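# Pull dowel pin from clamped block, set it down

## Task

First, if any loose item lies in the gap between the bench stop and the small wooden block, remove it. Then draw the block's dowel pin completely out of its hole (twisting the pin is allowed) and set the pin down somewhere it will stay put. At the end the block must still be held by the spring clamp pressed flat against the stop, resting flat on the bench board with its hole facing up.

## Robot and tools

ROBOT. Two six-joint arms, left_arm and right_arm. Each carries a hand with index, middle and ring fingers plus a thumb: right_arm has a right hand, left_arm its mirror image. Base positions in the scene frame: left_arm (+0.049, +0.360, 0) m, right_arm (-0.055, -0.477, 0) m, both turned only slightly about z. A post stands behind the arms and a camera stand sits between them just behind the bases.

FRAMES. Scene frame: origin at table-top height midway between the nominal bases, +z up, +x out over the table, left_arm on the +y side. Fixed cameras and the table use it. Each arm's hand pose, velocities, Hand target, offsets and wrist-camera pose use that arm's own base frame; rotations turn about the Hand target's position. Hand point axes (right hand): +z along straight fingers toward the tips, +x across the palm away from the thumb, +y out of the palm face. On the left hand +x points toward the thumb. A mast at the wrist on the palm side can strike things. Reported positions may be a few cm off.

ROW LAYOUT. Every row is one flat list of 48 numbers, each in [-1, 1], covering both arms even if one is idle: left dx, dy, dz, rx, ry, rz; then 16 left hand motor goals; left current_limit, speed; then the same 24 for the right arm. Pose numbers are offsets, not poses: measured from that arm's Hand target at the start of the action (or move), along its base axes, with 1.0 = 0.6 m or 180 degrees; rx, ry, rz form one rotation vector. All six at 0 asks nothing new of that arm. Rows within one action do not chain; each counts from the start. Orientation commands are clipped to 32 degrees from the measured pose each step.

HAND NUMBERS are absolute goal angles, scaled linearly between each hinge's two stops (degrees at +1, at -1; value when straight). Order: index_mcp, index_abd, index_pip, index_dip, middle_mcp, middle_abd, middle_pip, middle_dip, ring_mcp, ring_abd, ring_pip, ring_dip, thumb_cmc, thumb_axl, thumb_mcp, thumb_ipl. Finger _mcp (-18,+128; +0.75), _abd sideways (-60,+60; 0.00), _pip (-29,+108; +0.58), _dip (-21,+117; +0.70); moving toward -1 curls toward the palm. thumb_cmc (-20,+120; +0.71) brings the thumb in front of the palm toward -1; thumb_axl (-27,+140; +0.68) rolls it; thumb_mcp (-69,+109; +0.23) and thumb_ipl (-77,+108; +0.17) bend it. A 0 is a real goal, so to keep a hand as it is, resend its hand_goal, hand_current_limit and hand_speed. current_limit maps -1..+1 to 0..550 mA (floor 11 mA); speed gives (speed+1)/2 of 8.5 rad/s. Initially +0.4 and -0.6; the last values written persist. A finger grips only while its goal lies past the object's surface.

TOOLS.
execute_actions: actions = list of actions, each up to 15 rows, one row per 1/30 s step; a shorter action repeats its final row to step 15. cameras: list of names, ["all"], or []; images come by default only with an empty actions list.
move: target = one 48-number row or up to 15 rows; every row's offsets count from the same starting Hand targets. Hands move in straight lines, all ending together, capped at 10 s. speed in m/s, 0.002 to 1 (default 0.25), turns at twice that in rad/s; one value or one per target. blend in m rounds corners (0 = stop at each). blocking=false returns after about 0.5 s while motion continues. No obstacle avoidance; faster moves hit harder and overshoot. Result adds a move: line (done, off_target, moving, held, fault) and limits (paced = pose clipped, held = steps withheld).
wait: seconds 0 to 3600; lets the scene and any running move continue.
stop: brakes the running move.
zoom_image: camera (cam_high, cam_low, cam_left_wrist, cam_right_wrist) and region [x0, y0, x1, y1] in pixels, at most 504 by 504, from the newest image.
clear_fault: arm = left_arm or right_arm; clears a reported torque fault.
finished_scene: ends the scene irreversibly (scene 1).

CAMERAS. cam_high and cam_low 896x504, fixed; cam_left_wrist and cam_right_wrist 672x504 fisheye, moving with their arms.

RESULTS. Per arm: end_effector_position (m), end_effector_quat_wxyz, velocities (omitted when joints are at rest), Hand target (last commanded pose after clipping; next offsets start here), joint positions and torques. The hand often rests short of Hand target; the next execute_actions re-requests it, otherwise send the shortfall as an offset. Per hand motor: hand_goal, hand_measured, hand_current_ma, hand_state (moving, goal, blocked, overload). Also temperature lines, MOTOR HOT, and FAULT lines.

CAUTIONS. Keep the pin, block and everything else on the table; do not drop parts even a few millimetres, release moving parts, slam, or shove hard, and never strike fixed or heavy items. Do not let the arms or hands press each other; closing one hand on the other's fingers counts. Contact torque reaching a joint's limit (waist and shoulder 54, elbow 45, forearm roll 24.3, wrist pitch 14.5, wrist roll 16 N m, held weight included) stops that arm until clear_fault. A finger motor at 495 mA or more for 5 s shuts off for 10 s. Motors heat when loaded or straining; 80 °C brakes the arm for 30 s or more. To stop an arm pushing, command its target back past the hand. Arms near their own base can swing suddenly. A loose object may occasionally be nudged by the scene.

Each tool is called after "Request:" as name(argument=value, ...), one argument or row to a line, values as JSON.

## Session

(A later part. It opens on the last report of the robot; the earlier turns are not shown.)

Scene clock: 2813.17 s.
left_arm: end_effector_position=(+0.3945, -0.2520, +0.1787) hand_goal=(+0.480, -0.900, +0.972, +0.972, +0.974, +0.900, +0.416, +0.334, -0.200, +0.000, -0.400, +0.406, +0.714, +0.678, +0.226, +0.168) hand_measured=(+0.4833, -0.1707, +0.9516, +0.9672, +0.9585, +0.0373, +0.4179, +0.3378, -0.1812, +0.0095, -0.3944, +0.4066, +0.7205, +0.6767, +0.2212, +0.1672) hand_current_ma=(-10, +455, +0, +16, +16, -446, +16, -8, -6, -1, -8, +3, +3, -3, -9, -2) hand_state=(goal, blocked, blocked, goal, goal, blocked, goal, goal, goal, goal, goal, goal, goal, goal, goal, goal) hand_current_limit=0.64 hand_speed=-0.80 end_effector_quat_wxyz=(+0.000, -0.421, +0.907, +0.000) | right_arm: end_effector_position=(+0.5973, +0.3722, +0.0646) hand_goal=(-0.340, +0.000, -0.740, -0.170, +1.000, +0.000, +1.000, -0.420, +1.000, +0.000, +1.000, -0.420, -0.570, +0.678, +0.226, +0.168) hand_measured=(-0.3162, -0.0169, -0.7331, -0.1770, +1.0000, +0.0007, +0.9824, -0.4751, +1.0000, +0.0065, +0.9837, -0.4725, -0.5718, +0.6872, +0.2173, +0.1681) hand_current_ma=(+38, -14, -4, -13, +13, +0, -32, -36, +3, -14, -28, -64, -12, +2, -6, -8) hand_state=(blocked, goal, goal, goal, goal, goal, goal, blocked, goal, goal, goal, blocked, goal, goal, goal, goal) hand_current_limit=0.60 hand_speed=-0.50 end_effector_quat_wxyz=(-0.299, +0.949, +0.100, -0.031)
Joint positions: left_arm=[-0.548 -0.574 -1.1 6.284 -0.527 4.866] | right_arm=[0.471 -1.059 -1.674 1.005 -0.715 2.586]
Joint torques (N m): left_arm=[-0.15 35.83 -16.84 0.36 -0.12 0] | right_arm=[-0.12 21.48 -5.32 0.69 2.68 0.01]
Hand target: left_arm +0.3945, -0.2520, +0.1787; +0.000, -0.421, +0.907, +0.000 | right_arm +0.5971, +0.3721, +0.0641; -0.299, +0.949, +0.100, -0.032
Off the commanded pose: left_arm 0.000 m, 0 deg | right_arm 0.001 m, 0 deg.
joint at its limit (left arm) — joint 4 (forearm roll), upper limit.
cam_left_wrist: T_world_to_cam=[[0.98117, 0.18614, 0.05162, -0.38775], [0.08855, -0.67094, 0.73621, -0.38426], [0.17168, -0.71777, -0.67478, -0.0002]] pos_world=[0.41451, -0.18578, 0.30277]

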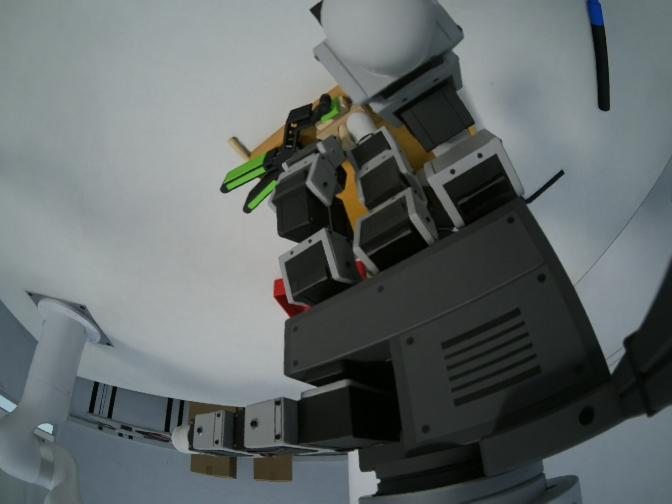

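Request:
execute_actions(
  actions=[
    [[0,0,0.005,0,0,0,0.479,-0.9,0.971,0.971,0.973,0.9,0.416,0.333,-0.2,0,-0.4,0.406,0.714,0.678,0.226,0.168,0.64,-0.8,0,0,0,0,0,0,-0.34,0,-0.74,-0.17,1,0,1,-0.42,1,0,1,-0.42,-0.571,0.678,0.226,0.168,0.6,-0.5]],
  ],
  cameras=["cam_left_wrist","cam_low","cam_high"],
)

Request:
zoom_image(
  camera="cam_left_wrist",
  region=[290, 80, 410, 200],
)

Request:
zoom_image(
  camera="cam_low",
  region=[560, 200, 660, 280],
)

Request:
zoom_image(
  camera="cam_high",
  region=[470, 230, 550, 310],
)

Scene clock: 2822.93 s.
left_arm: end_effector_position=(+0.3945, -0.2520, +0.1817) hand_goal=(+0.480, -0.900, +0.972, +0.972, +0.974, +0.900, +0.416, +0.334, -0.200, +0.000, -0.400, +0.406, +0.714, +0.678, +0.226, +0.168) hand_measured=(+0.4821, -0.1722, +0.9516, +0.9672, +0.9585, +0.0388, +0.4179, +0.3390, -0.1812, +0.0080, -0.3956, +0.4053, +0.7205, +0.6777, +0.2212, +0.1681) hand_current_ma=(-1, +436, +22, -10, -2, -452, +14, -7, +0, +1, +12, -7, +23, -1, -15, -19) hand_state=(goal, blocked, blocked, goal, goal, blocked, goal, goal, goal, goal, goal, goal, goal, goal, goal, goal) hand_current_limit=0.64 hand_speed=-0.80 end_effector_quat_wxyz=(+0.000, -0.421, +0.907, +0.000) | right_arm: end_effector_position=(+0.5973, +0.3722, +0.0646) hand_goal=(-0.340, +0.000, -0.740, -0.170, +1.000, +0.000, +1.000, -0.420, +1.000, +0.000, +1.000, -0.420, -0.570, +0.678, +0.226, +0.168) hand_measured=(-0.3150, -0.0169, -0.7331, -0.1770, +1.0000, +0.0007, +0.9824, -0.4738, +1.0000, +0.0065, +0.9837, -0.4725, -0.5718, +0.6883, +0.2173, +0.1672) hand_current_ma=(+31, -23, -3, -8, +6, +7, -9, -48, -15, -8, -20, -70, -4, +14, -10, +0) hand_state=(blocked, goal, goal, goal, goal, goal, goal, blocked, goal, goal, goal, blocked, goal, goal, goal, goal) hand_current_limit=0.60 hand_speed=-0.50 end_effector_quat_wxyz=(-0.299, +0.949, +0.100, -0.031)
Joint positions: left_arm=[-0.548 -0.569 -1.101 6.284 -0.532 4.866] | right_arm=[0.471 -1.059 -1.674 1.005 -0.715 2.586]
Joint torques (N m): left_arm=[-0.15 35.74 -16.9 0.37 -0.12 0] | right_arm=[-0.12 24.07 -5.92 0.69 -0.44 0.01]
Hand target: left_arm +0.3945, -0.2520, +0.1817; +0.000, -0.421, +0.907, +0.000 | right_arm +0.5971, +0.3721, +0.0641; -0.299, +0.949, +0.100, -0.032
Off the commanded pose: left_arm 0.000 m, 0 deg | right_arm 0.001 m, 0 deg.
joint at its limit (left arm) — joint 4 (forearm roll), upper limit.
cam_left_wrist: T_world_to_cam=[[0.98117, 0.18614, 0.05162, -0.38791], [0.08855, -0.67094, 0.73621, -0.38647], [0.17168, -0.71777, -0.67478, 0.00182]] pos_world=[0.41451, -0.18578, 0.30577]
Images, in order (width x height): cam_high 896x504, cam_low 896x504, cam_left_wrist 672x504.

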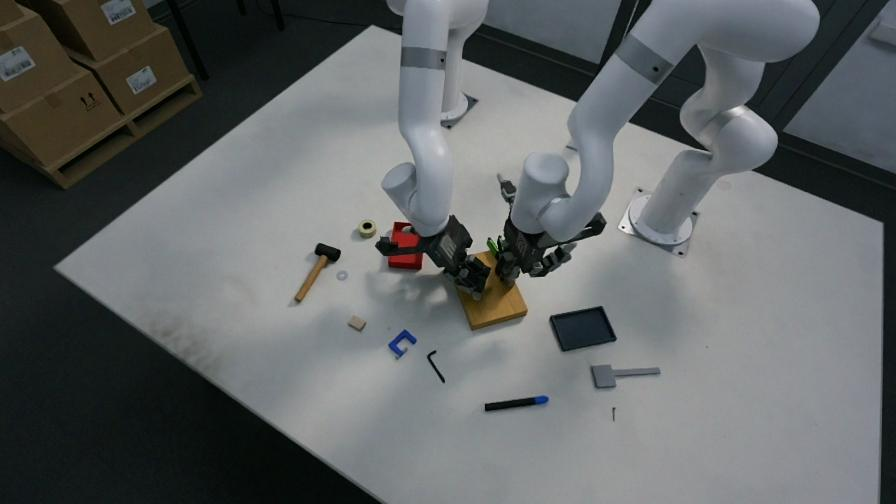

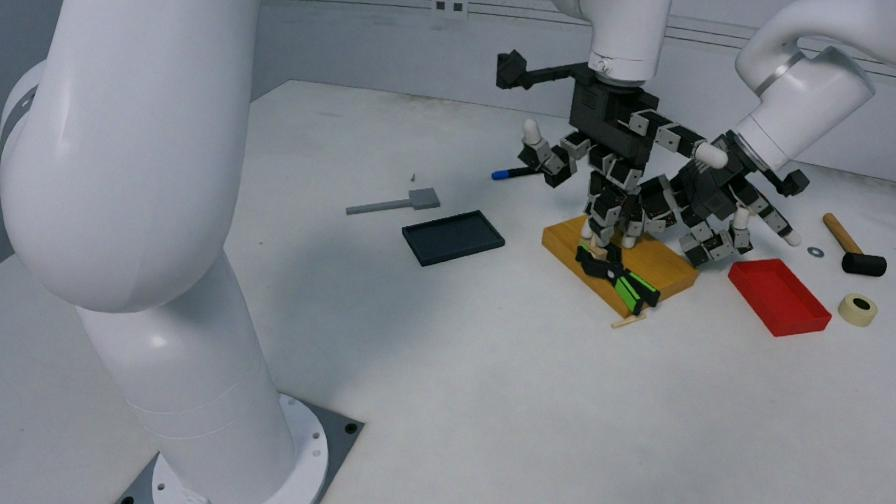

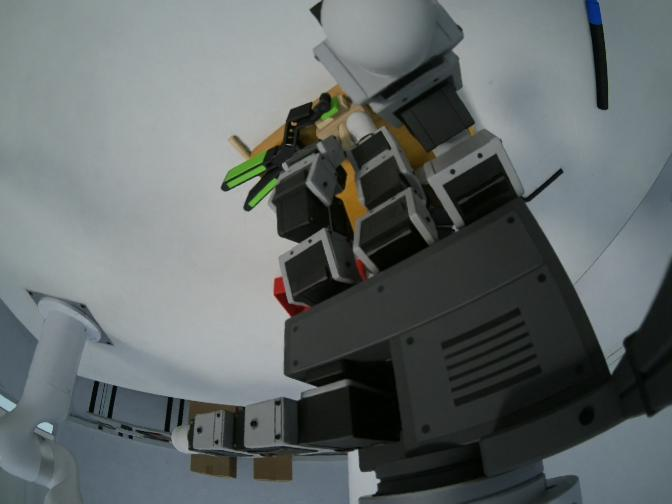

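Scaled by 4.200 from the camera's image (finer frame: 960x720).

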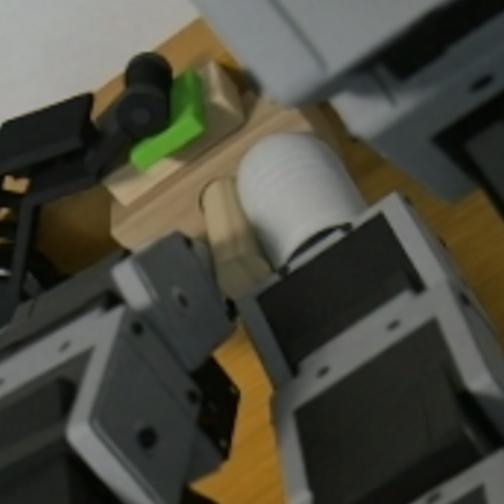

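Scaled by 5.040 from the camera's image (finer frame: 1280x720).

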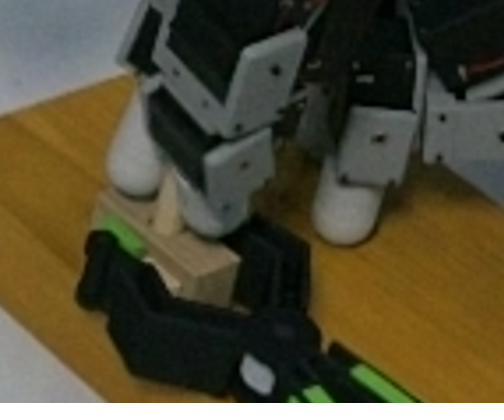

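Scaled by 6.300 from the camera's image (finer frame: 1280x720).

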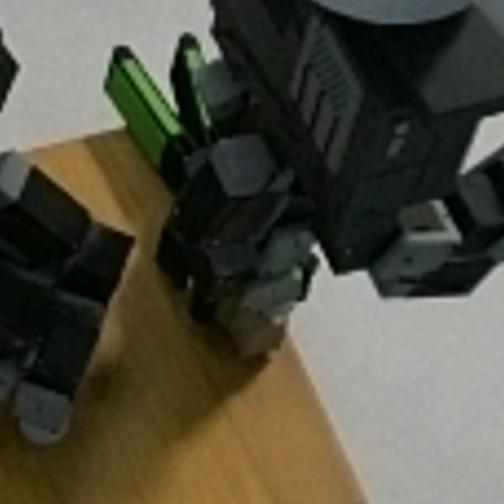

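Request:
execute_actions(
  actions=[
    [[0,0,0.0067,0,0,0,0.479,-0.9,0.971,0.971,0.973,0.9,0.416,0.333,-0.2,0,-0.4,0.406,0.714,0.678,0.226,0.168,0.64,-0.8,0,0,0,0,0,0,-0.34,0,-0.74,-0.17,1,0,1,-0.42,1,0,1,-0.42,-0.571,0.678,0.226,0.168,0.6,-0.5]],
  ],
)

Request:
execute_actions(
  actions=[
    [[0,0,0.0067,0,0,0,0.479,-0.9,0.971,0.971,0.973,0.9,0.416,0.333,-0.2,0,-0.4,0.406,0.714,0.678,0.226,0.168,0.64,-0.8,0,0,0,0,0,0,-0.34,0,-0.74,-0.17,1,0,1,-0.42,1,0,1,-0.42,-0.571,0.678,0.226,0.168,0.6,-0.5]],
  ],
  cameras=["cam_left_wrist","cam_low","cam_high"],
)

Request:
zoom_image(
  camera="cam_left_wrist",
  region=[290, 80, 410, 200],
)

Request:
zoom_image(
  camera="cam_low",
  region=[560, 200, 660, 280],
)

Request:
zoom_image(
  camera="cam_high",
  region=[470, 230, 550, 310],
)

Scene clock: 2828.57 s.
left_arm: end_effector_position=(+0.3945, -0.2520, +0.1858) hand_goal=(+0.480, -0.900, +0.972, +0.972, +0.974, +0.900, +0.416, +0.334, -0.200, +0.000, -0.400, +0.406, +0.714, +0.678, +0.226, +0.168) hand_measured=(+0.4821, -0.1722, +0.9516, +0.9672, +0.9597, +0.0373, +0.4179, +0.3390, -0.1812, +0.0095, -0.3944, +0.4066, +0.7192, +0.6777, +0.2212, +0.1681) hand_current_ma=(-16, +454, +13, -22, -1, -426, +12, +3, +1, +20, +14, +6, +6, -5, -19, -1) hand_state=(goal, blocked, blocked, goal, goal, blocked, goal, goal, goal, goal, goal, goal, goal, goal, goal, goal) hand_current_limit=0.64 hand_speed=-0.80 end_effector_quat_wxyz=(+0.000, -0.421, +0.907, +0.000) | right_arm: end_effector_position=(+0.5973, +0.3722, +0.0646) hand_goal=(-0.340, +0.000, -0.740, -0.170, +1.000, +0.000, +1.000, -0.420, +1.000, +0.000, +1.000, -0.420, -0.570, +0.678, +0.226, +0.168) hand_measured=(-0.3150, -0.0184, -0.7331, -0.1770, +1.0000, +0.0007, +0.9824, -0.4738, +1.0000, +0.0065, +0.9824, -0.4713, -0.5730, +0.6883, +0.2173, +0.1672) hand_current_ma=(+9, -10, +12, -20, +6, -9, -28, -59, +25, -16, -28, -66, -9, +0, -8, +9) hand_state=(blocked, goal, goal, goal, goal, goal, goal, blocked, goal, goal, goal, blocked, goal, goal, goal, goal) hand_current_limit=0.60 hand_speed=-0.50 end_effector_quat_wxyz=(-0.299, +0.949, +0.100, -0.031)
Joint positions: left_arm=[-0.548 -0.562 -1.102 6.284 -0.54 4.866] | right_arm=[0.471 -1.059 -1.674 1.005 -0.715 2.586]
Joint torques (N m): left_arm=[-0.15 35.63 -16.99 0.37 -4.86 0] | right_arm=[-0.12 23.49 -6.83 0.69 2.61 0.01]
Hand target: left_arm +0.3945, -0.2520, +0.1858; +0.000, -0.421, +0.907, +0.000 | right_arm +0.5971, +0.3721, +0.0641; -0.299, +0.949, +0.100, -0.032
Off the commanded pose: left_arm 0.000 m, 0 deg | right_arm 0.001 m, 0 deg.
joint at its limit (left arm) — joint 4 (forearm roll), upper limit.

Scene clock: 2829.27 s.
left_arm: end_effector_position=(+0.3945, -0.2520, +0.1898) hand_goal=(+0.480, -0.900, +0.972, +0.972, +0.974, +0.900, +0.416, +0.334, -0.200, +0.000, -0.400, +0.406, +0.714, +0.678, +0.226, +0.168) hand_measured=(+0.4833, -0.1722, +0.9529, +0.9748, +0.9597, +0.0388, +0.4102, +0.3340, -0.1812, +0.0095, -0.3956, +0.4066, +0.7180, +0.6777, +0.2212, +0.1681) hand_current_ma=(+5, +455, +4, -11, -8, -434, +13, -3, -11, +7, -12, +10, -5, -3, -4, -12) hand_state=(goal, blocked, goal, goal, goal, blocked, goal, goal, goal, goal, goal, goal, goal, goal, goal, goal) hand_current_limit=0.64 hand_speed=-0.80 end_effector_quat_wxyz=(+0.000, -0.421, +0.907, +0.000) | right_arm: end_effector_position=(+0.5973, +0.3722, +0.0646) hand_goal=(-0.340, +0.000, -0.740, -0.170, +1.000, +0.000, +1.000, -0.420, +1.000, +0.000, +1.000, -0.420, -0.570, +0.678, +0.226, +0.168) hand_measured=(-0.3150, -0.0169, -0.7331, -0.1770, +1.0000, +0.0007, +0.9837, -0.4738, +1.0000, +0.0051, +0.9837, -0.4725, -0.5718, +0.6893, +0.2173, +0.1672) hand_current_ma=(+34, -16, -6, -23, -3, -7, -15, -58, +0, -2, -26, -79, -8, +9, -8, +8) hand_state=(blocked, goal, goal, goal, goal, goal, goal, blocked, goal, goal, goal, blocked, goal, goal, goal, goal) hand_current_limit=0.60 hand_speed=-0.50 end_effector_quat_wxyz=(-0.299, +0.949, +0.100, -0.031)
Joint positions: left_arm=[-0.548 -0.555 -1.103 6.284 -0.548 4.866] | right_arm=[0.471 -1.059 -1.674 1.005 -0.715 2.586]
Joint torques (N m): left_arm=[-0.15 35.52 -17.07 0.37 -4.57 0] | right_arm=[-0.12 23.2 -6.25 0.69 -0.44 0.01]
Hand target: left_arm +0.3945, -0.2520, +0.1898; +0.000, -0.421, +0.907, +0.000 | right_arm +0.5971, +0.3721, +0.0641; -0.299, +0.949, +0.100, -0.032
Off the commanded pose: left_arm 0.000 m, 0 deg | right_arm 0.001 m, 0 deg.
joint at its limit (left arm) — joint 4 (forearm roll), upper limit.
cam_left_wrist: T_world_to_cam=[[0.98117, 0.18614, 0.05162, -0.38832], [0.08855, -0.67094, 0.73621, -0.39236], [0.17168, -0.71777, -0.67478, 0.00722]] pos_world=[0.41451, -0.18578, 0.31377]
Images, in order (width x height): cam_high 896x504, cam_low 896x504, cam_left_wrist 672x504.

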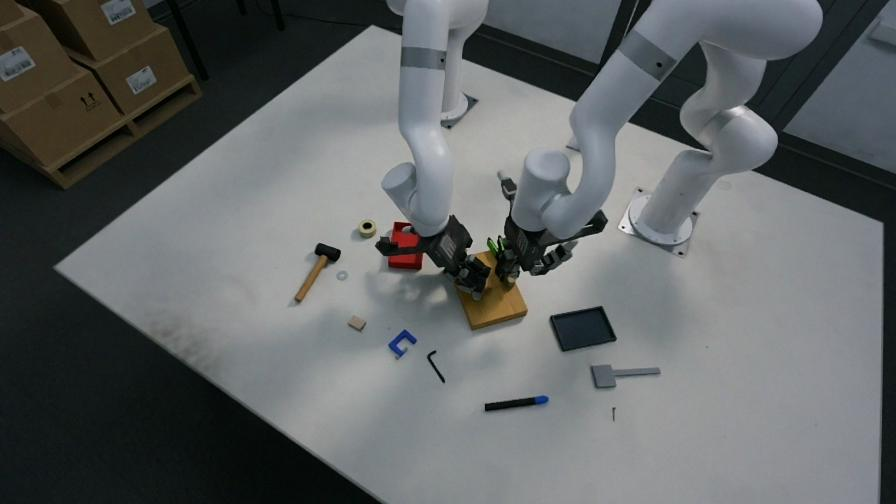

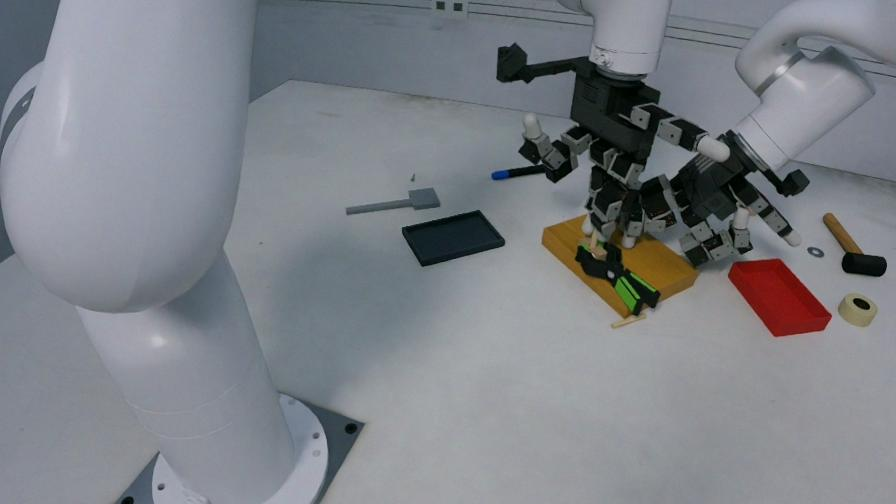

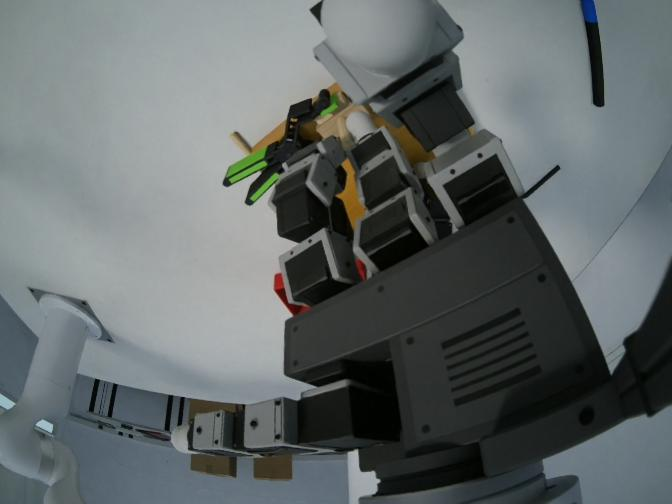

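Scaled by 4.200 from the camera's image (finer frame: 960x720).

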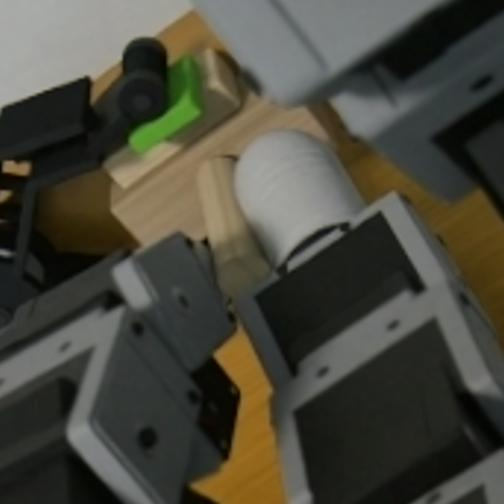

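Scaled by 5.040 from the camera's image (finer frame: 1280x720).

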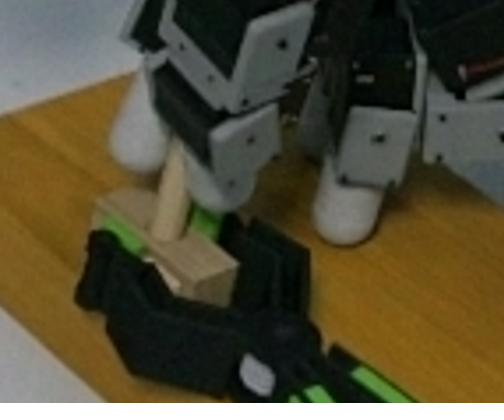

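Scaled by 6.300 from the camera's image (finer frame: 1280x720).

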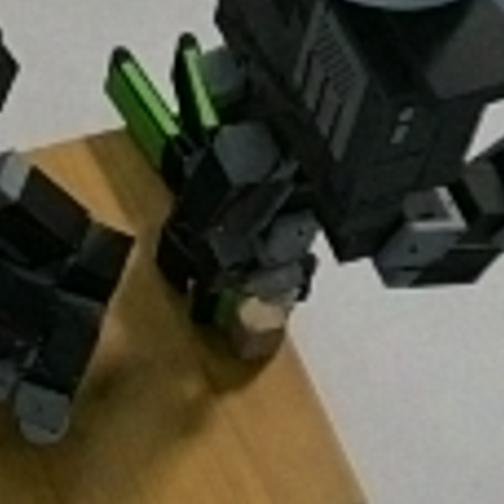

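Request:
execute_actions(
  actions=[
    [[0,0,0.005,0,0,0,0.479,-0.9,0.971,0.971,0.973,0.9,0.416,0.333,-0.2,0,-0.4,0.406,0.714,0.678,0.226,0.168,0.64,-0.8,0,0,0,0,0,0,-0.34,0,-0.74,-0.17,1,0,1,-0.42,1,0,1,-0.42,-0.571,0.678,0.226,0.168,0.6,-0.5]],
  ],
)

Request:
execute_actions(
  actions=[
    [[0,0,0.005,0,0,0,0.479,-0.9,0.971,0.971,0.973,0.9,0.416,0.333,-0.2,0,-0.4,0.406,0.714,0.678,0.226,0.168,0.64,-0.8,0,0,0,0,0,0,-0.34,0,-0.74,-0.17,1,0,1,-0.42,1,0,1,-0.42,-0.571,0.678,0.226,0.168,0.6,-0.5]],
  ],
  cameras=["cam_left_wrist","cam_low","cam_high"],
)

Request:
zoom_image(
  camera="cam_left_wrist",
  region=[290, 80, 410, 200],
)

Request:
zoom_image(
  camera="cam_low",
  region=[560, 200, 660, 280],
)

Request:
zoom_image(
  camera="cam_high",
  region=[470, 230, 550, 310],
)

Scene clock: 2837.30 s.
left_arm: end_effector_position=(+0.3945, -0.2520, +0.1928) hand_goal=(+0.480, -0.900, +0.972, +0.972, +0.974, +0.900, +0.416, +0.334, -0.200, +0.000, -0.400, +0.406, +0.714, +0.678, +0.226, +0.168) hand_measured=(+0.4833, -0.1722, +0.9529, +0.9748, +0.9597, +0.0388, +0.4102, +0.3340, -0.1799, +0.0095, -0.3956, +0.4066, +0.7180, +0.6777, +0.2212, +0.1672) hand_current_ma=(-6, +454, +9, +4, +8, -444, +17, +1, -17, +13, +11, -13, +13, +1, -12, -28) hand_state=(goal, blocked, goal, goal, goal, blocked, goal, goal, goal, goal, goal, goal, goal, goal, goal, goal) hand_current_limit=0.64 hand_speed=-0.80 end_effector_quat_wxyz=(+0.000, -0.421, +0.907, +0.000) | right_arm: end_effector_position=(+0.5973, +0.3722, +0.0646) hand_goal=(-0.340, +0.000, -0.740, -0.170, +1.000, +0.000, +1.000, -0.420, +1.000, +0.000, +1.000, -0.420, -0.570, +0.678, +0.226, +0.168) hand_measured=(-0.3138, -0.0169, -0.7331, -0.1782, +1.0000, +0.0007, +0.9824, -0.4738, +1.0000, +0.0065, +0.9824, -0.4713, -0.5705, +0.6893, +0.2163, +0.1662) hand_current_ma=(+18, -10, +2, -37, +14, +0, -38, -63, +3, -17, -12, -81, -19, +16, -13, +11) hand_state=(blocked, goal, goal, goal, goal, goal, goal, blocked, goal, goal, goal, blocked, goal, goal, goal, goal) hand_current_limit=0.60 hand_speed=-0.50 end_effector_quat_wxyz=(-0.299, +0.949, +0.100, -0.031)
Joint positions: left_arm=[-0.548 -0.55 -1.104 6.284 -0.553 4.866] | right_arm=[0.471 -1.059 -1.674 1.005 -0.715 2.586]
Joint torques (N m): left_arm=[-0.15 35.43 -17.13 0.38 -0.12 0] | right_arm=[-0.12 24.06 -6.15 0.69 -0.44 0.01]
Hand target: left_arm +0.3945, -0.2520, +0.1928; +0.000, -0.421, +0.907, +0.000 | right_arm +0.5971, +0.3721, +0.0641; -0.299, +0.949, +0.100, -0.032
Off the commanded pose: left_arm 0.000 m, 0 deg | right_arm 0.001 m, 0 deg.
joint at its limit (left arm) — joint 4 (forearm roll), upper limit.

Scene clock: 2838.00 s.
left_arm: end_effector_position=(+0.3945, -0.2520, +0.1958) hand_goal=(+0.480, -0.900, +0.972, +0.972, +0.974, +0.900, +0.416, +0.334, -0.200, +0.000, -0.400, +0.406, +0.714, +0.678, +0.226, +0.168) hand_measured=(+0.4833, -0.1722, +0.9529, +0.9748, +0.9597, +0.0388, +0.4102, +0.3340, -0.1812, +0.0095, -0.3956, +0.4066, +0.7167, +0.6777, +0.2212, +0.1681) hand_current_ma=(-12, +441, +21, +0, -6, -413, +16, -10, +9, +5, -17, -17, +7, -5, +5, -23) hand_state=(goal, blocked, goal, goal, goal, blocked, goal, goal, goal, goal, goal, goal, goal, goal, goal, goal) hand_current_limit=0.64 hand_speed=-0.80 end_effector_quat_wxyz=(+0.000, -0.421, +0.907, +0.000) | right_arm: end_effector_position=(+0.5973, +0.3722, +0.0646) hand_goal=(-0.340, +0.000, -0.740, -0.170, +1.000, +0.000, +1.000, -0.420, +1.000, +0.000, +1.000, -0.420, -0.570, +0.678, +0.226, +0.168) hand_measured=(-0.3150, -0.0169, -0.7331, -0.1782, +1.0000, -0.0008, +0.9824, -0.4751, +1.0000, +0.0065, +0.9837, -0.4713, -0.5718, +0.6883, +0.2173, +0.1672) hand_current_ma=(+24, -14, +3, -1, +6, -17, -22, -52, +6, -3, -21, -60, -6, -13, -30, +1) hand_state=(blocked, goal, goal, goal, goal, goal, goal, blocked, goal, goal, goal, blocked, goal, goal, goal, goal) hand_current_limit=0.60 hand_speed=-0.50 end_effector_quat_wxyz=(-0.299, +0.949, +0.100, -0.031)
Joint positions: left_arm=[-0.548 -0.546 -1.105 6.284 -0.559 4.866] | right_arm=[0.471 -1.059 -1.674 1.005 -0.715 2.586]
Joint torques (N m): left_arm=[-0.15 35.35 -17.19 0.38 -4.58 0] | right_arm=[-0.12 23.14 -6.15 0.69 -0.44 0.01]
Hand target: left_arm +0.3945, -0.2520, +0.1958; +0.000, -0.421, +0.907, +0.000 | right_arm +0.5971, +0.3721, +0.0641; -0.299, +0.949, +0.100, -0.032
Off the commanded pose: left_arm 0.000 m, 0 deg | right_arm 0.001 m, 0 deg.
joint at its limit (left arm) — joint 4 (forearm roll), upper limit.
cam_left_wrist: T_world_to_cam=[[0.98117, 0.18614, 0.05162, -0.38863], [0.08855, -0.67094, 0.73621, -0.39677], [0.17168, -0.71777, -0.67478, 0.01127]] pos_world=[0.41451, -0.18578, 0.31977]
Images, in order (width x height): cam_high 896x504, cam_low 896x504, cam_left_wrist 672x504.

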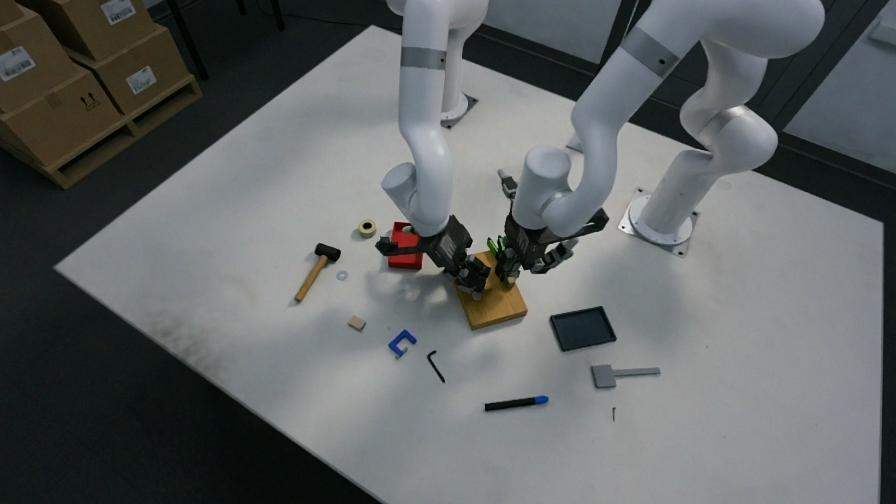

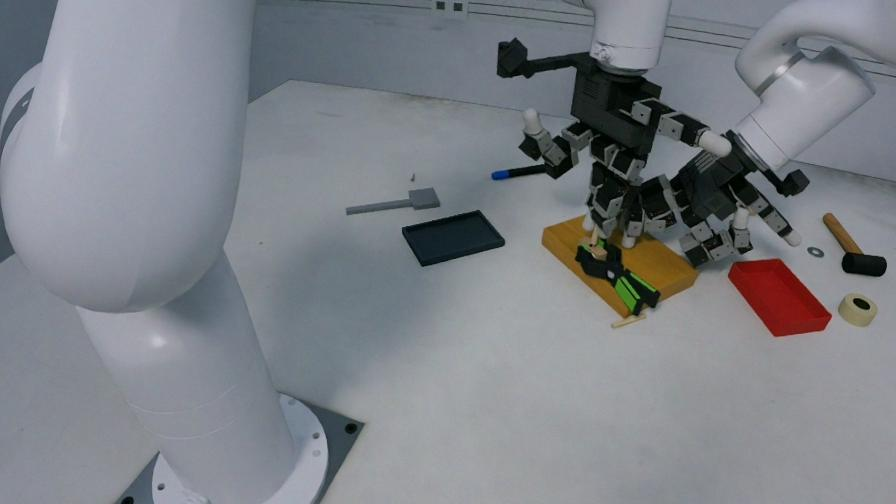

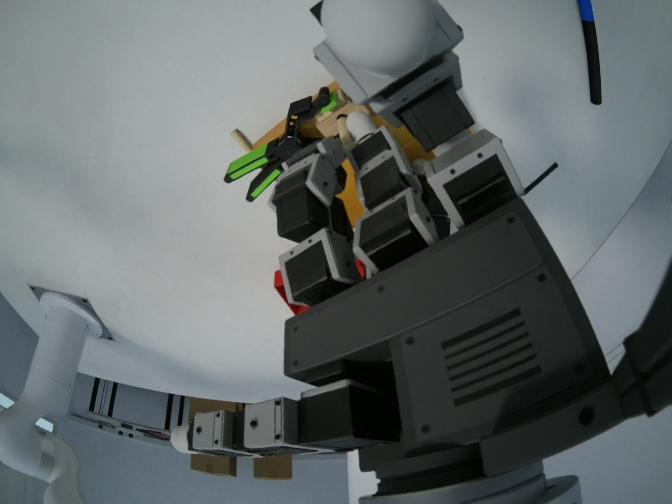

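Scaled by 4.200 from the camera's image (finer frame: 960x720).

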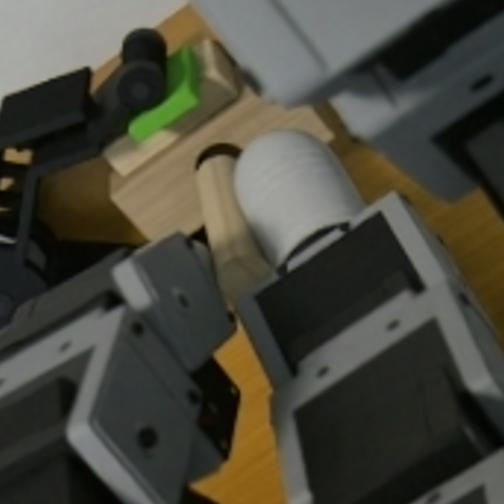

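Scaled by 5.040 from the camera's image (finer frame: 1280x720).

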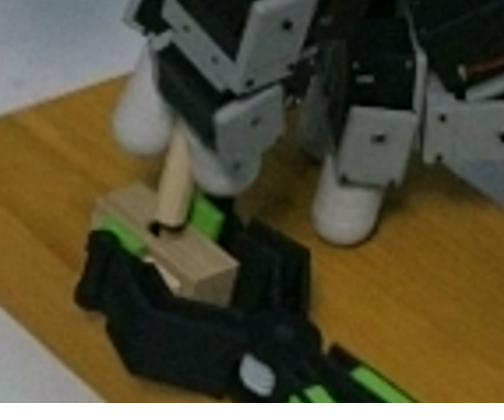

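Scaled by 6.300 from the camera's image (finer frame: 1280x720).

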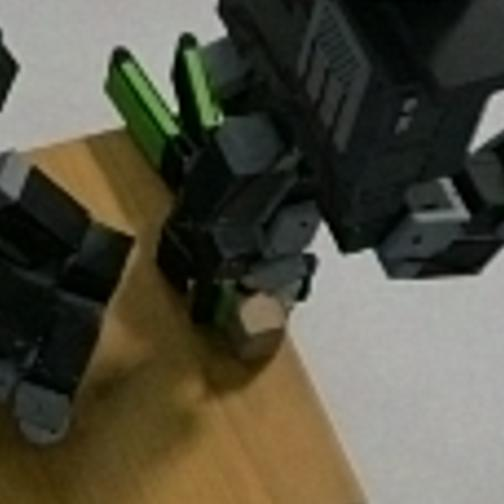

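Request:
move(
  target=[0,0,0.1,0,0,0,0.479,-0.9,0.971,0.971,0.973,0.9,0.416,0.333,-0.2,0,-0.4,0.406,0.714,0.678,0.226,0.168,0.64,-0.8,0,0,0,0,0,0,-0.34,0,-0.74,-0.17,1,0,1,-0.42,1,0,1,-0.42,-0.571,0.678,0.226,0.168,0.6,-0.5],
  speed=0.04,
  cameras=["cam_low","cam_high","cam_left_wrist"],
)

Request:
zoom_image(
  camera="cam_low",
  region=[560, 160, 680, 290],
)

Request:
zoom_image(
  camera="cam_high",
  region=[450, 200, 570, 320],
)

Request:
zoom_image(
  camera="cam_left_wrist",
  region=[290, 60, 430, 200],
)

Scene clock: 2861.73 s.
left_arm: end_effector_position=(+0.3945, -0.2520, +0.2558) hand_goal=(+0.480, -0.900, +0.972, +0.972, +0.974, +0.900, +0.416, +0.334, -0.200, +0.000, -0.400, +0.406, +0.714, +0.678, +0.226, +0.168) hand_measured=(+0.4833, -0.1722, +0.9529, +0.9748, +0.9597, +0.0388, +0.4102, +0.3340, -0.1799, +0.0095, -0.3956, +0.4066, +0.7167, +0.6777, +0.2212, +0.1681) hand_current_ma=(+1, +454, -6, -13, +3, -447, +12, -6, -6, +9, -8, -15, +25, -1, +3, -15) hand_state=(goal, blocked, goal, goal, goal, blocked, goal, goal, goal, goal, goal, goal, goal, goal, goal, goal) hand_current_limit=0.64 hand_speed=-0.80 end_effector_quat_wxyz=(+0.000, -0.421, +0.907, +0.000) | right_arm: end_effector_position=(+0.5973, +0.3722, +0.0646) hand_goal=(-0.340, +0.000, -0.740, -0.170, +1.000, +0.000, +1.000, -0.420, +1.000, +0.000, +1.000, -0.420, -0.570, +0.678, +0.226, +0.168) hand_measured=(-0.3150, -0.0169, -0.7331, -0.1770, +1.0000, +0.0007, +0.9824, -0.4738, +1.0000, +0.0065, +0.9837, -0.4713, -0.5718, +0.6883, +0.2163, +0.1672) hand_current_ma=(+25, -10, -14, -16, +2, -7, -31, -58, +13, -19, -25, -57, -13, -1, -13, -2) hand_state=(blocked, goal, goal, goal, goal, goal, goal, blocked, goal, goal, goal, blocked, goal, goal, goal, goal) hand_current_limit=0.60 hand_speed=-0.50 end_effector_quat_wxyz=(-0.299, +0.949, +0.100, -0.031)
Joint positions: left_arm=[-0.548 -0.456 -1.133 6.283 -0.676 4.866] | right_arm=[0.471 -1.059 -1.674 1.005 -0.715 2.586]
Joint torques (N m): left_arm=[-0.14 33.75 -18.33 0.45 -0.12 0] | right_arm=[-0.12 23.43 -6.04 0.69 -0.44 0.01]
Hand target: left_arm +0.3945, -0.2520, +0.2558; +0.000, -0.421, +0.907, +0.000 | right_arm +0.5971, +0.3721, +0.0641; -0.299, +0.949, +0.100, -0.032
Off the commanded pose: left_arm 0.000 m, 0 deg | right_arm 0.001 m, 0 deg.
joint at its limit (left arm) — joint 4 (forearm roll), upper limit.
move: done
cam_left_wrist: T_world_to_cam=[[0.98117, 0.18614, 0.05162, -0.39173], [0.08855, -0.67094, 0.73621, -0.44095], [0.17168, -0.71777, -0.67478, 0.05176]] pos_world=[0.41451, -0.18578, 0.37977]
Images, in order (width x height): cam_high 896x504, cam_low 896x504, cam_left_wrist 672x504.

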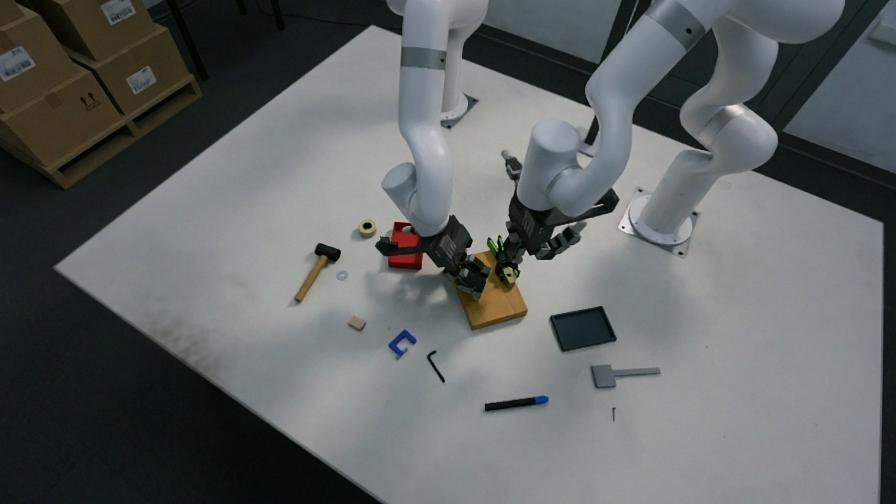

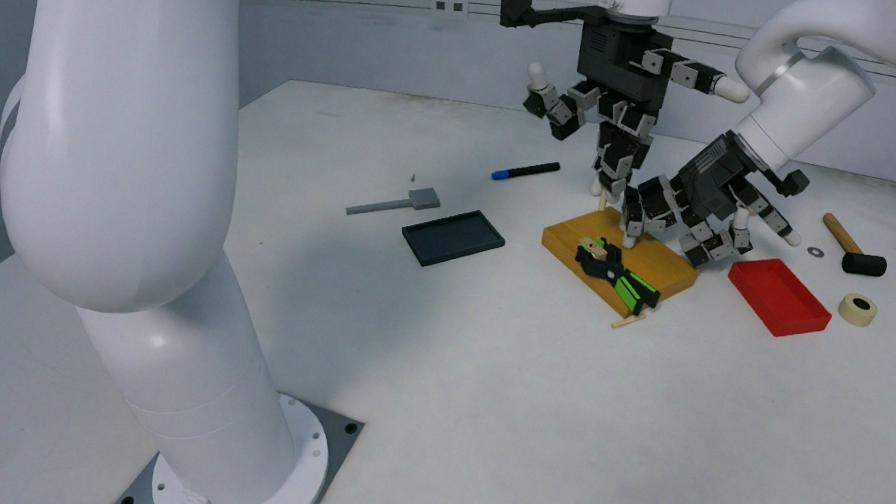

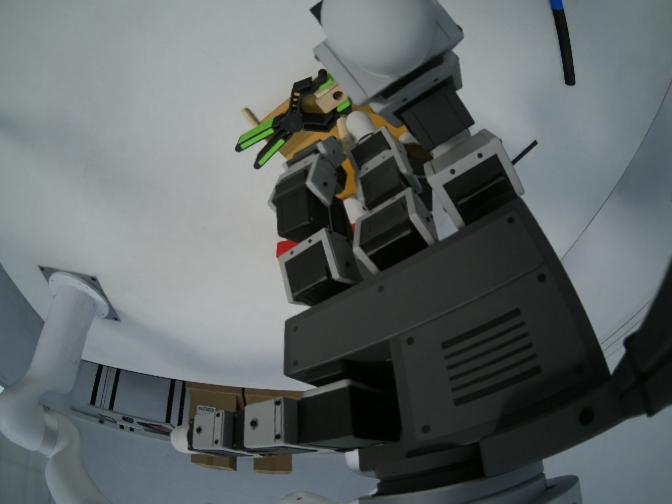

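Scaled by 3.877 from the camera's image (finer frame: 1280x720).

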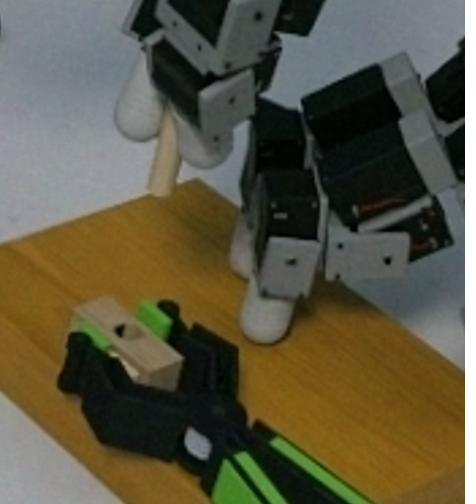

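Scaled by 4.200 from the camera's image (finer frame: 1280x720).

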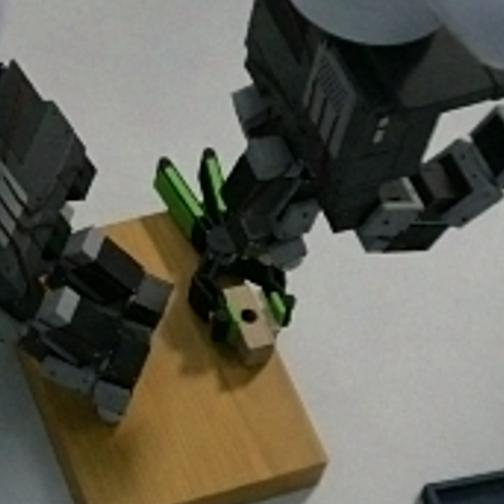

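Scaled by 3.600 from the camera's image (finer frame: 960x720).

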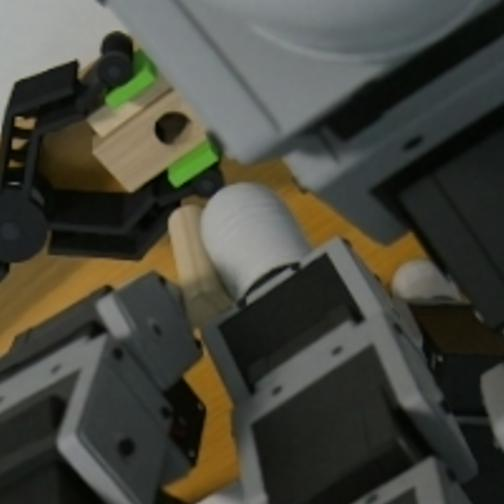

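Request:
move(
  target=[
    [0,0,0,0,0,0,0.479,-0.9,0.971,0.971,0.973,0.9,0.416,0.333,-0.2,0,-0.4,0.406,0.714,0.678,0.226,0.168,0.64,-0.8,0,0,0.015,0,0,0,-0.34,0,-0.74,-0.17,1,0,1,-0.42,1,0,1,-0.42,-0.571,0.678,0.226,0.168,0.6,-0.5],
    [0,0,0,0,0,0,0.479,-0.9,0.971,0.971,0.973,0.9,0.416,0.333,-0.2,0,-0.4,0.406,0.714,0.678,0.226,0.168,0.64,-0.8,0,0,0.15,0,0,0,-0.34,0,-0.74,-0.17,1,0,1,-0.42,1,0,1,-0.42,-0.571,0.678,0.226,0.168,0.6,-0.5],
    [0,0,0,0,0,0,0.479,-0.9,0.971,0.971,0.973,0.9,0.416,0.333,-0.2,0,-0.4,0.406,0.714,0.678,0.226,0.168,0.64,-0.8,0,-0.25,0.25,0,0,0,-0.34,0,-0.74,-0.17,1,0,1,-0.42,1,0,1,-0.42,-0.571,0.678,0.226,0.168,0.6,-0.5],
  ],
  speed=[0.01,0.05,0.1],
  blend=[0.002,0.02,0],
  cameras=["cam_low","cam_high"],
)

Request:
zoom_image(
  camera="cam_low",
  region=[530, 160, 710, 340],
)

Request:
zoom_image(
  camera="cam_high",
  region=[440, 210, 560, 340],
)

Scene clock: 2871.07 s.
left_arm: end_effector_position=(+0.3945, -0.2520, +0.2558) hand_goal=(+0.480, -0.900, +0.972, +0.972, +0.974, +0.900, +0.416, +0.334, -0.200, +0.000, -0.400, +0.406, +0.714, +0.678, +0.226, +0.168) hand_measured=(+0.4833, -0.1722, +0.9529, +0.9748, +0.9597, +0.0388, +0.4102, +0.3327, -0.1812, +0.0095, -0.3956, +0.4053, +0.7167, +0.6767, +0.2212, +0.1681) hand_current_ma=(-8, +434, +3, -13, -15, -460, +10, -13, -9, +0, -4, +0, +7, -12, -13, -21) hand_state=(goal, blocked, goal, goal, goal, blocked, goal, goal, goal, goal, goal, goal, goal, goal, goal, goal) hand_current_limit=0.64 hand_speed=-0.80 end_effector_quat_wxyz=(+0.000, -0.421, +0.907, +0.000) | right_arm: end_effector_position=(+0.5971, +0.2221, +0.2140) hand_goal=(-0.340, +0.000, -0.740, -0.170, +1.000, +0.000, +1.000, -0.420, +1.000, +0.000, +1.000, -0.420, -0.570, +0.678, +0.226, +0.168) hand_measured=(-0.3150, -0.0169, -0.7344, -0.1770, +0.9766, -0.0052, +0.9735, -0.4318, +0.9754, +0.0021, +0.9747, -0.4267, -0.5718, +0.6883, +0.2163, +0.1672) hand_current_ma=(+21, -14, -6, -10, -28, -10, -30, -4, -36, -18, -33, -23, -1, +5, -32, -4) hand_state=(blocked, goal, goal, goal, blocked, goal, blocked, goal, blocked, goal, blocked, goal, goal, goal, goal, goal) hand_current_limit=0.60 hand_speed=-0.50 end_effector_quat_wxyz=(-0.299, +0.949, +0.100, -0.032)
Joint positions: left_arm=[-0.548 -0.456 -1.133 6.283 -0.676 4.866] | right_arm=[0.266 -0.718 -1.455 0.826 -0.891 2.612]
Joint torques (N m): left_arm=[-0.14 33.75 -18.33 0.45 -0.12 0] | right_arm=[-0.13 43.3 -19.7 0.9 -0.42 -1.71]
Hand target: left_arm +0.3945, -0.2520, +0.2558; +0.000, -0.421, +0.907, +0.000 | right_arm +0.5971, +0.2221, +0.2141; -0.299, +0.949, +0.100, -0.032
Off the commanded pose: left_arm 0.000 m, 0 deg | right_arm 0.000 m, 0 deg.
joint at its limit (left arm) — joint 4 (forearm roll), upper limit.
move: done
Images, in order (width x height): cam_high 896x504, cam_low 896x504.

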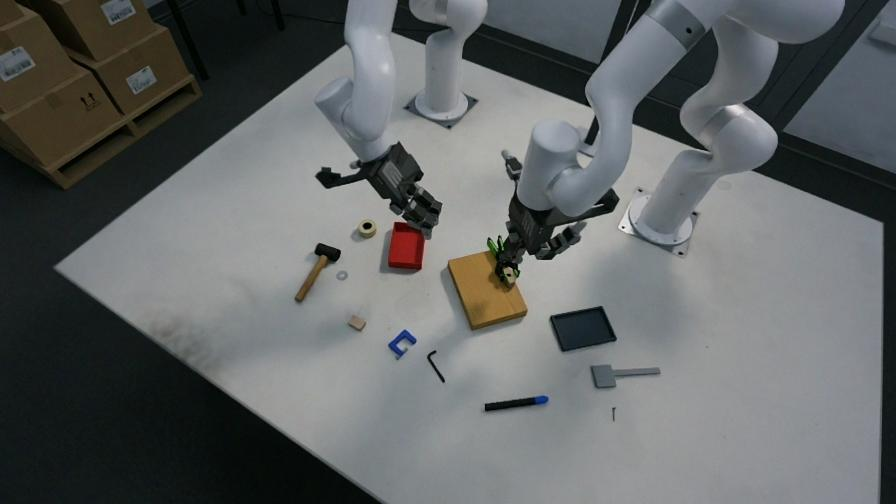

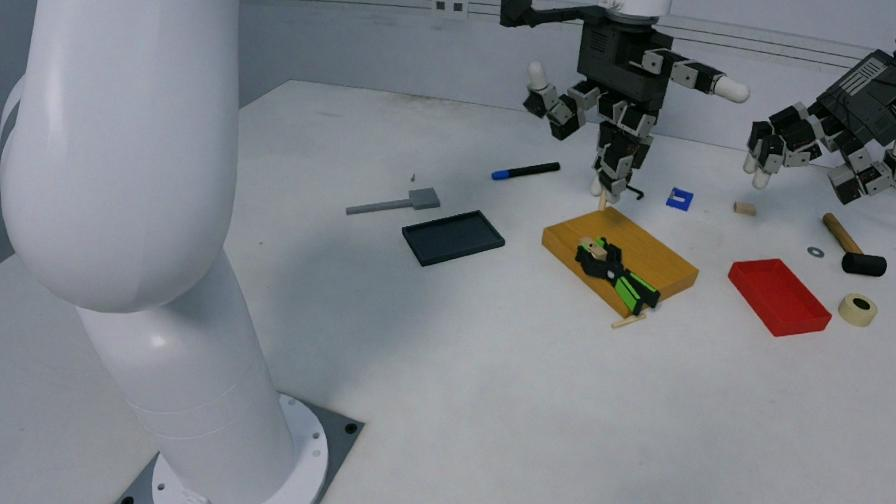

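Scaled by 2.800 from the camera's image (finer frame: 1280x720).

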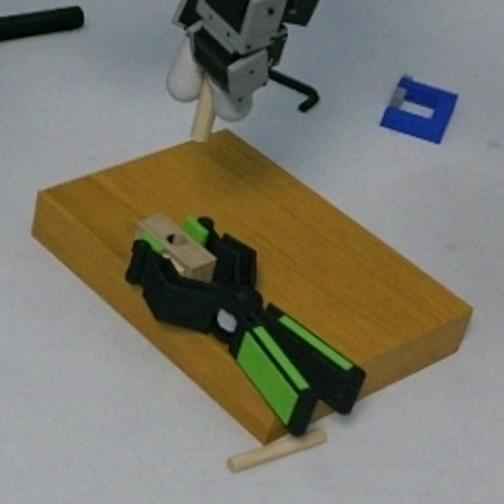

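Scaled by 3.877 from the camera's image (finer frame: 1280x720).

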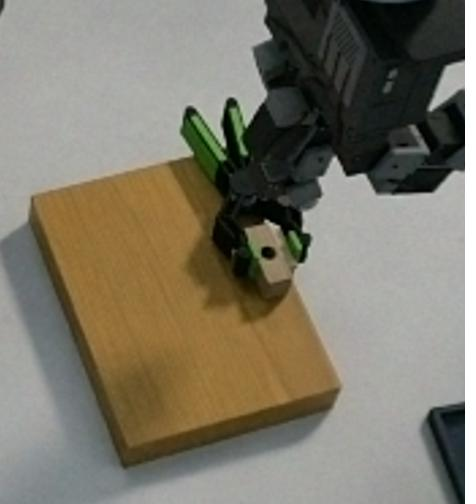

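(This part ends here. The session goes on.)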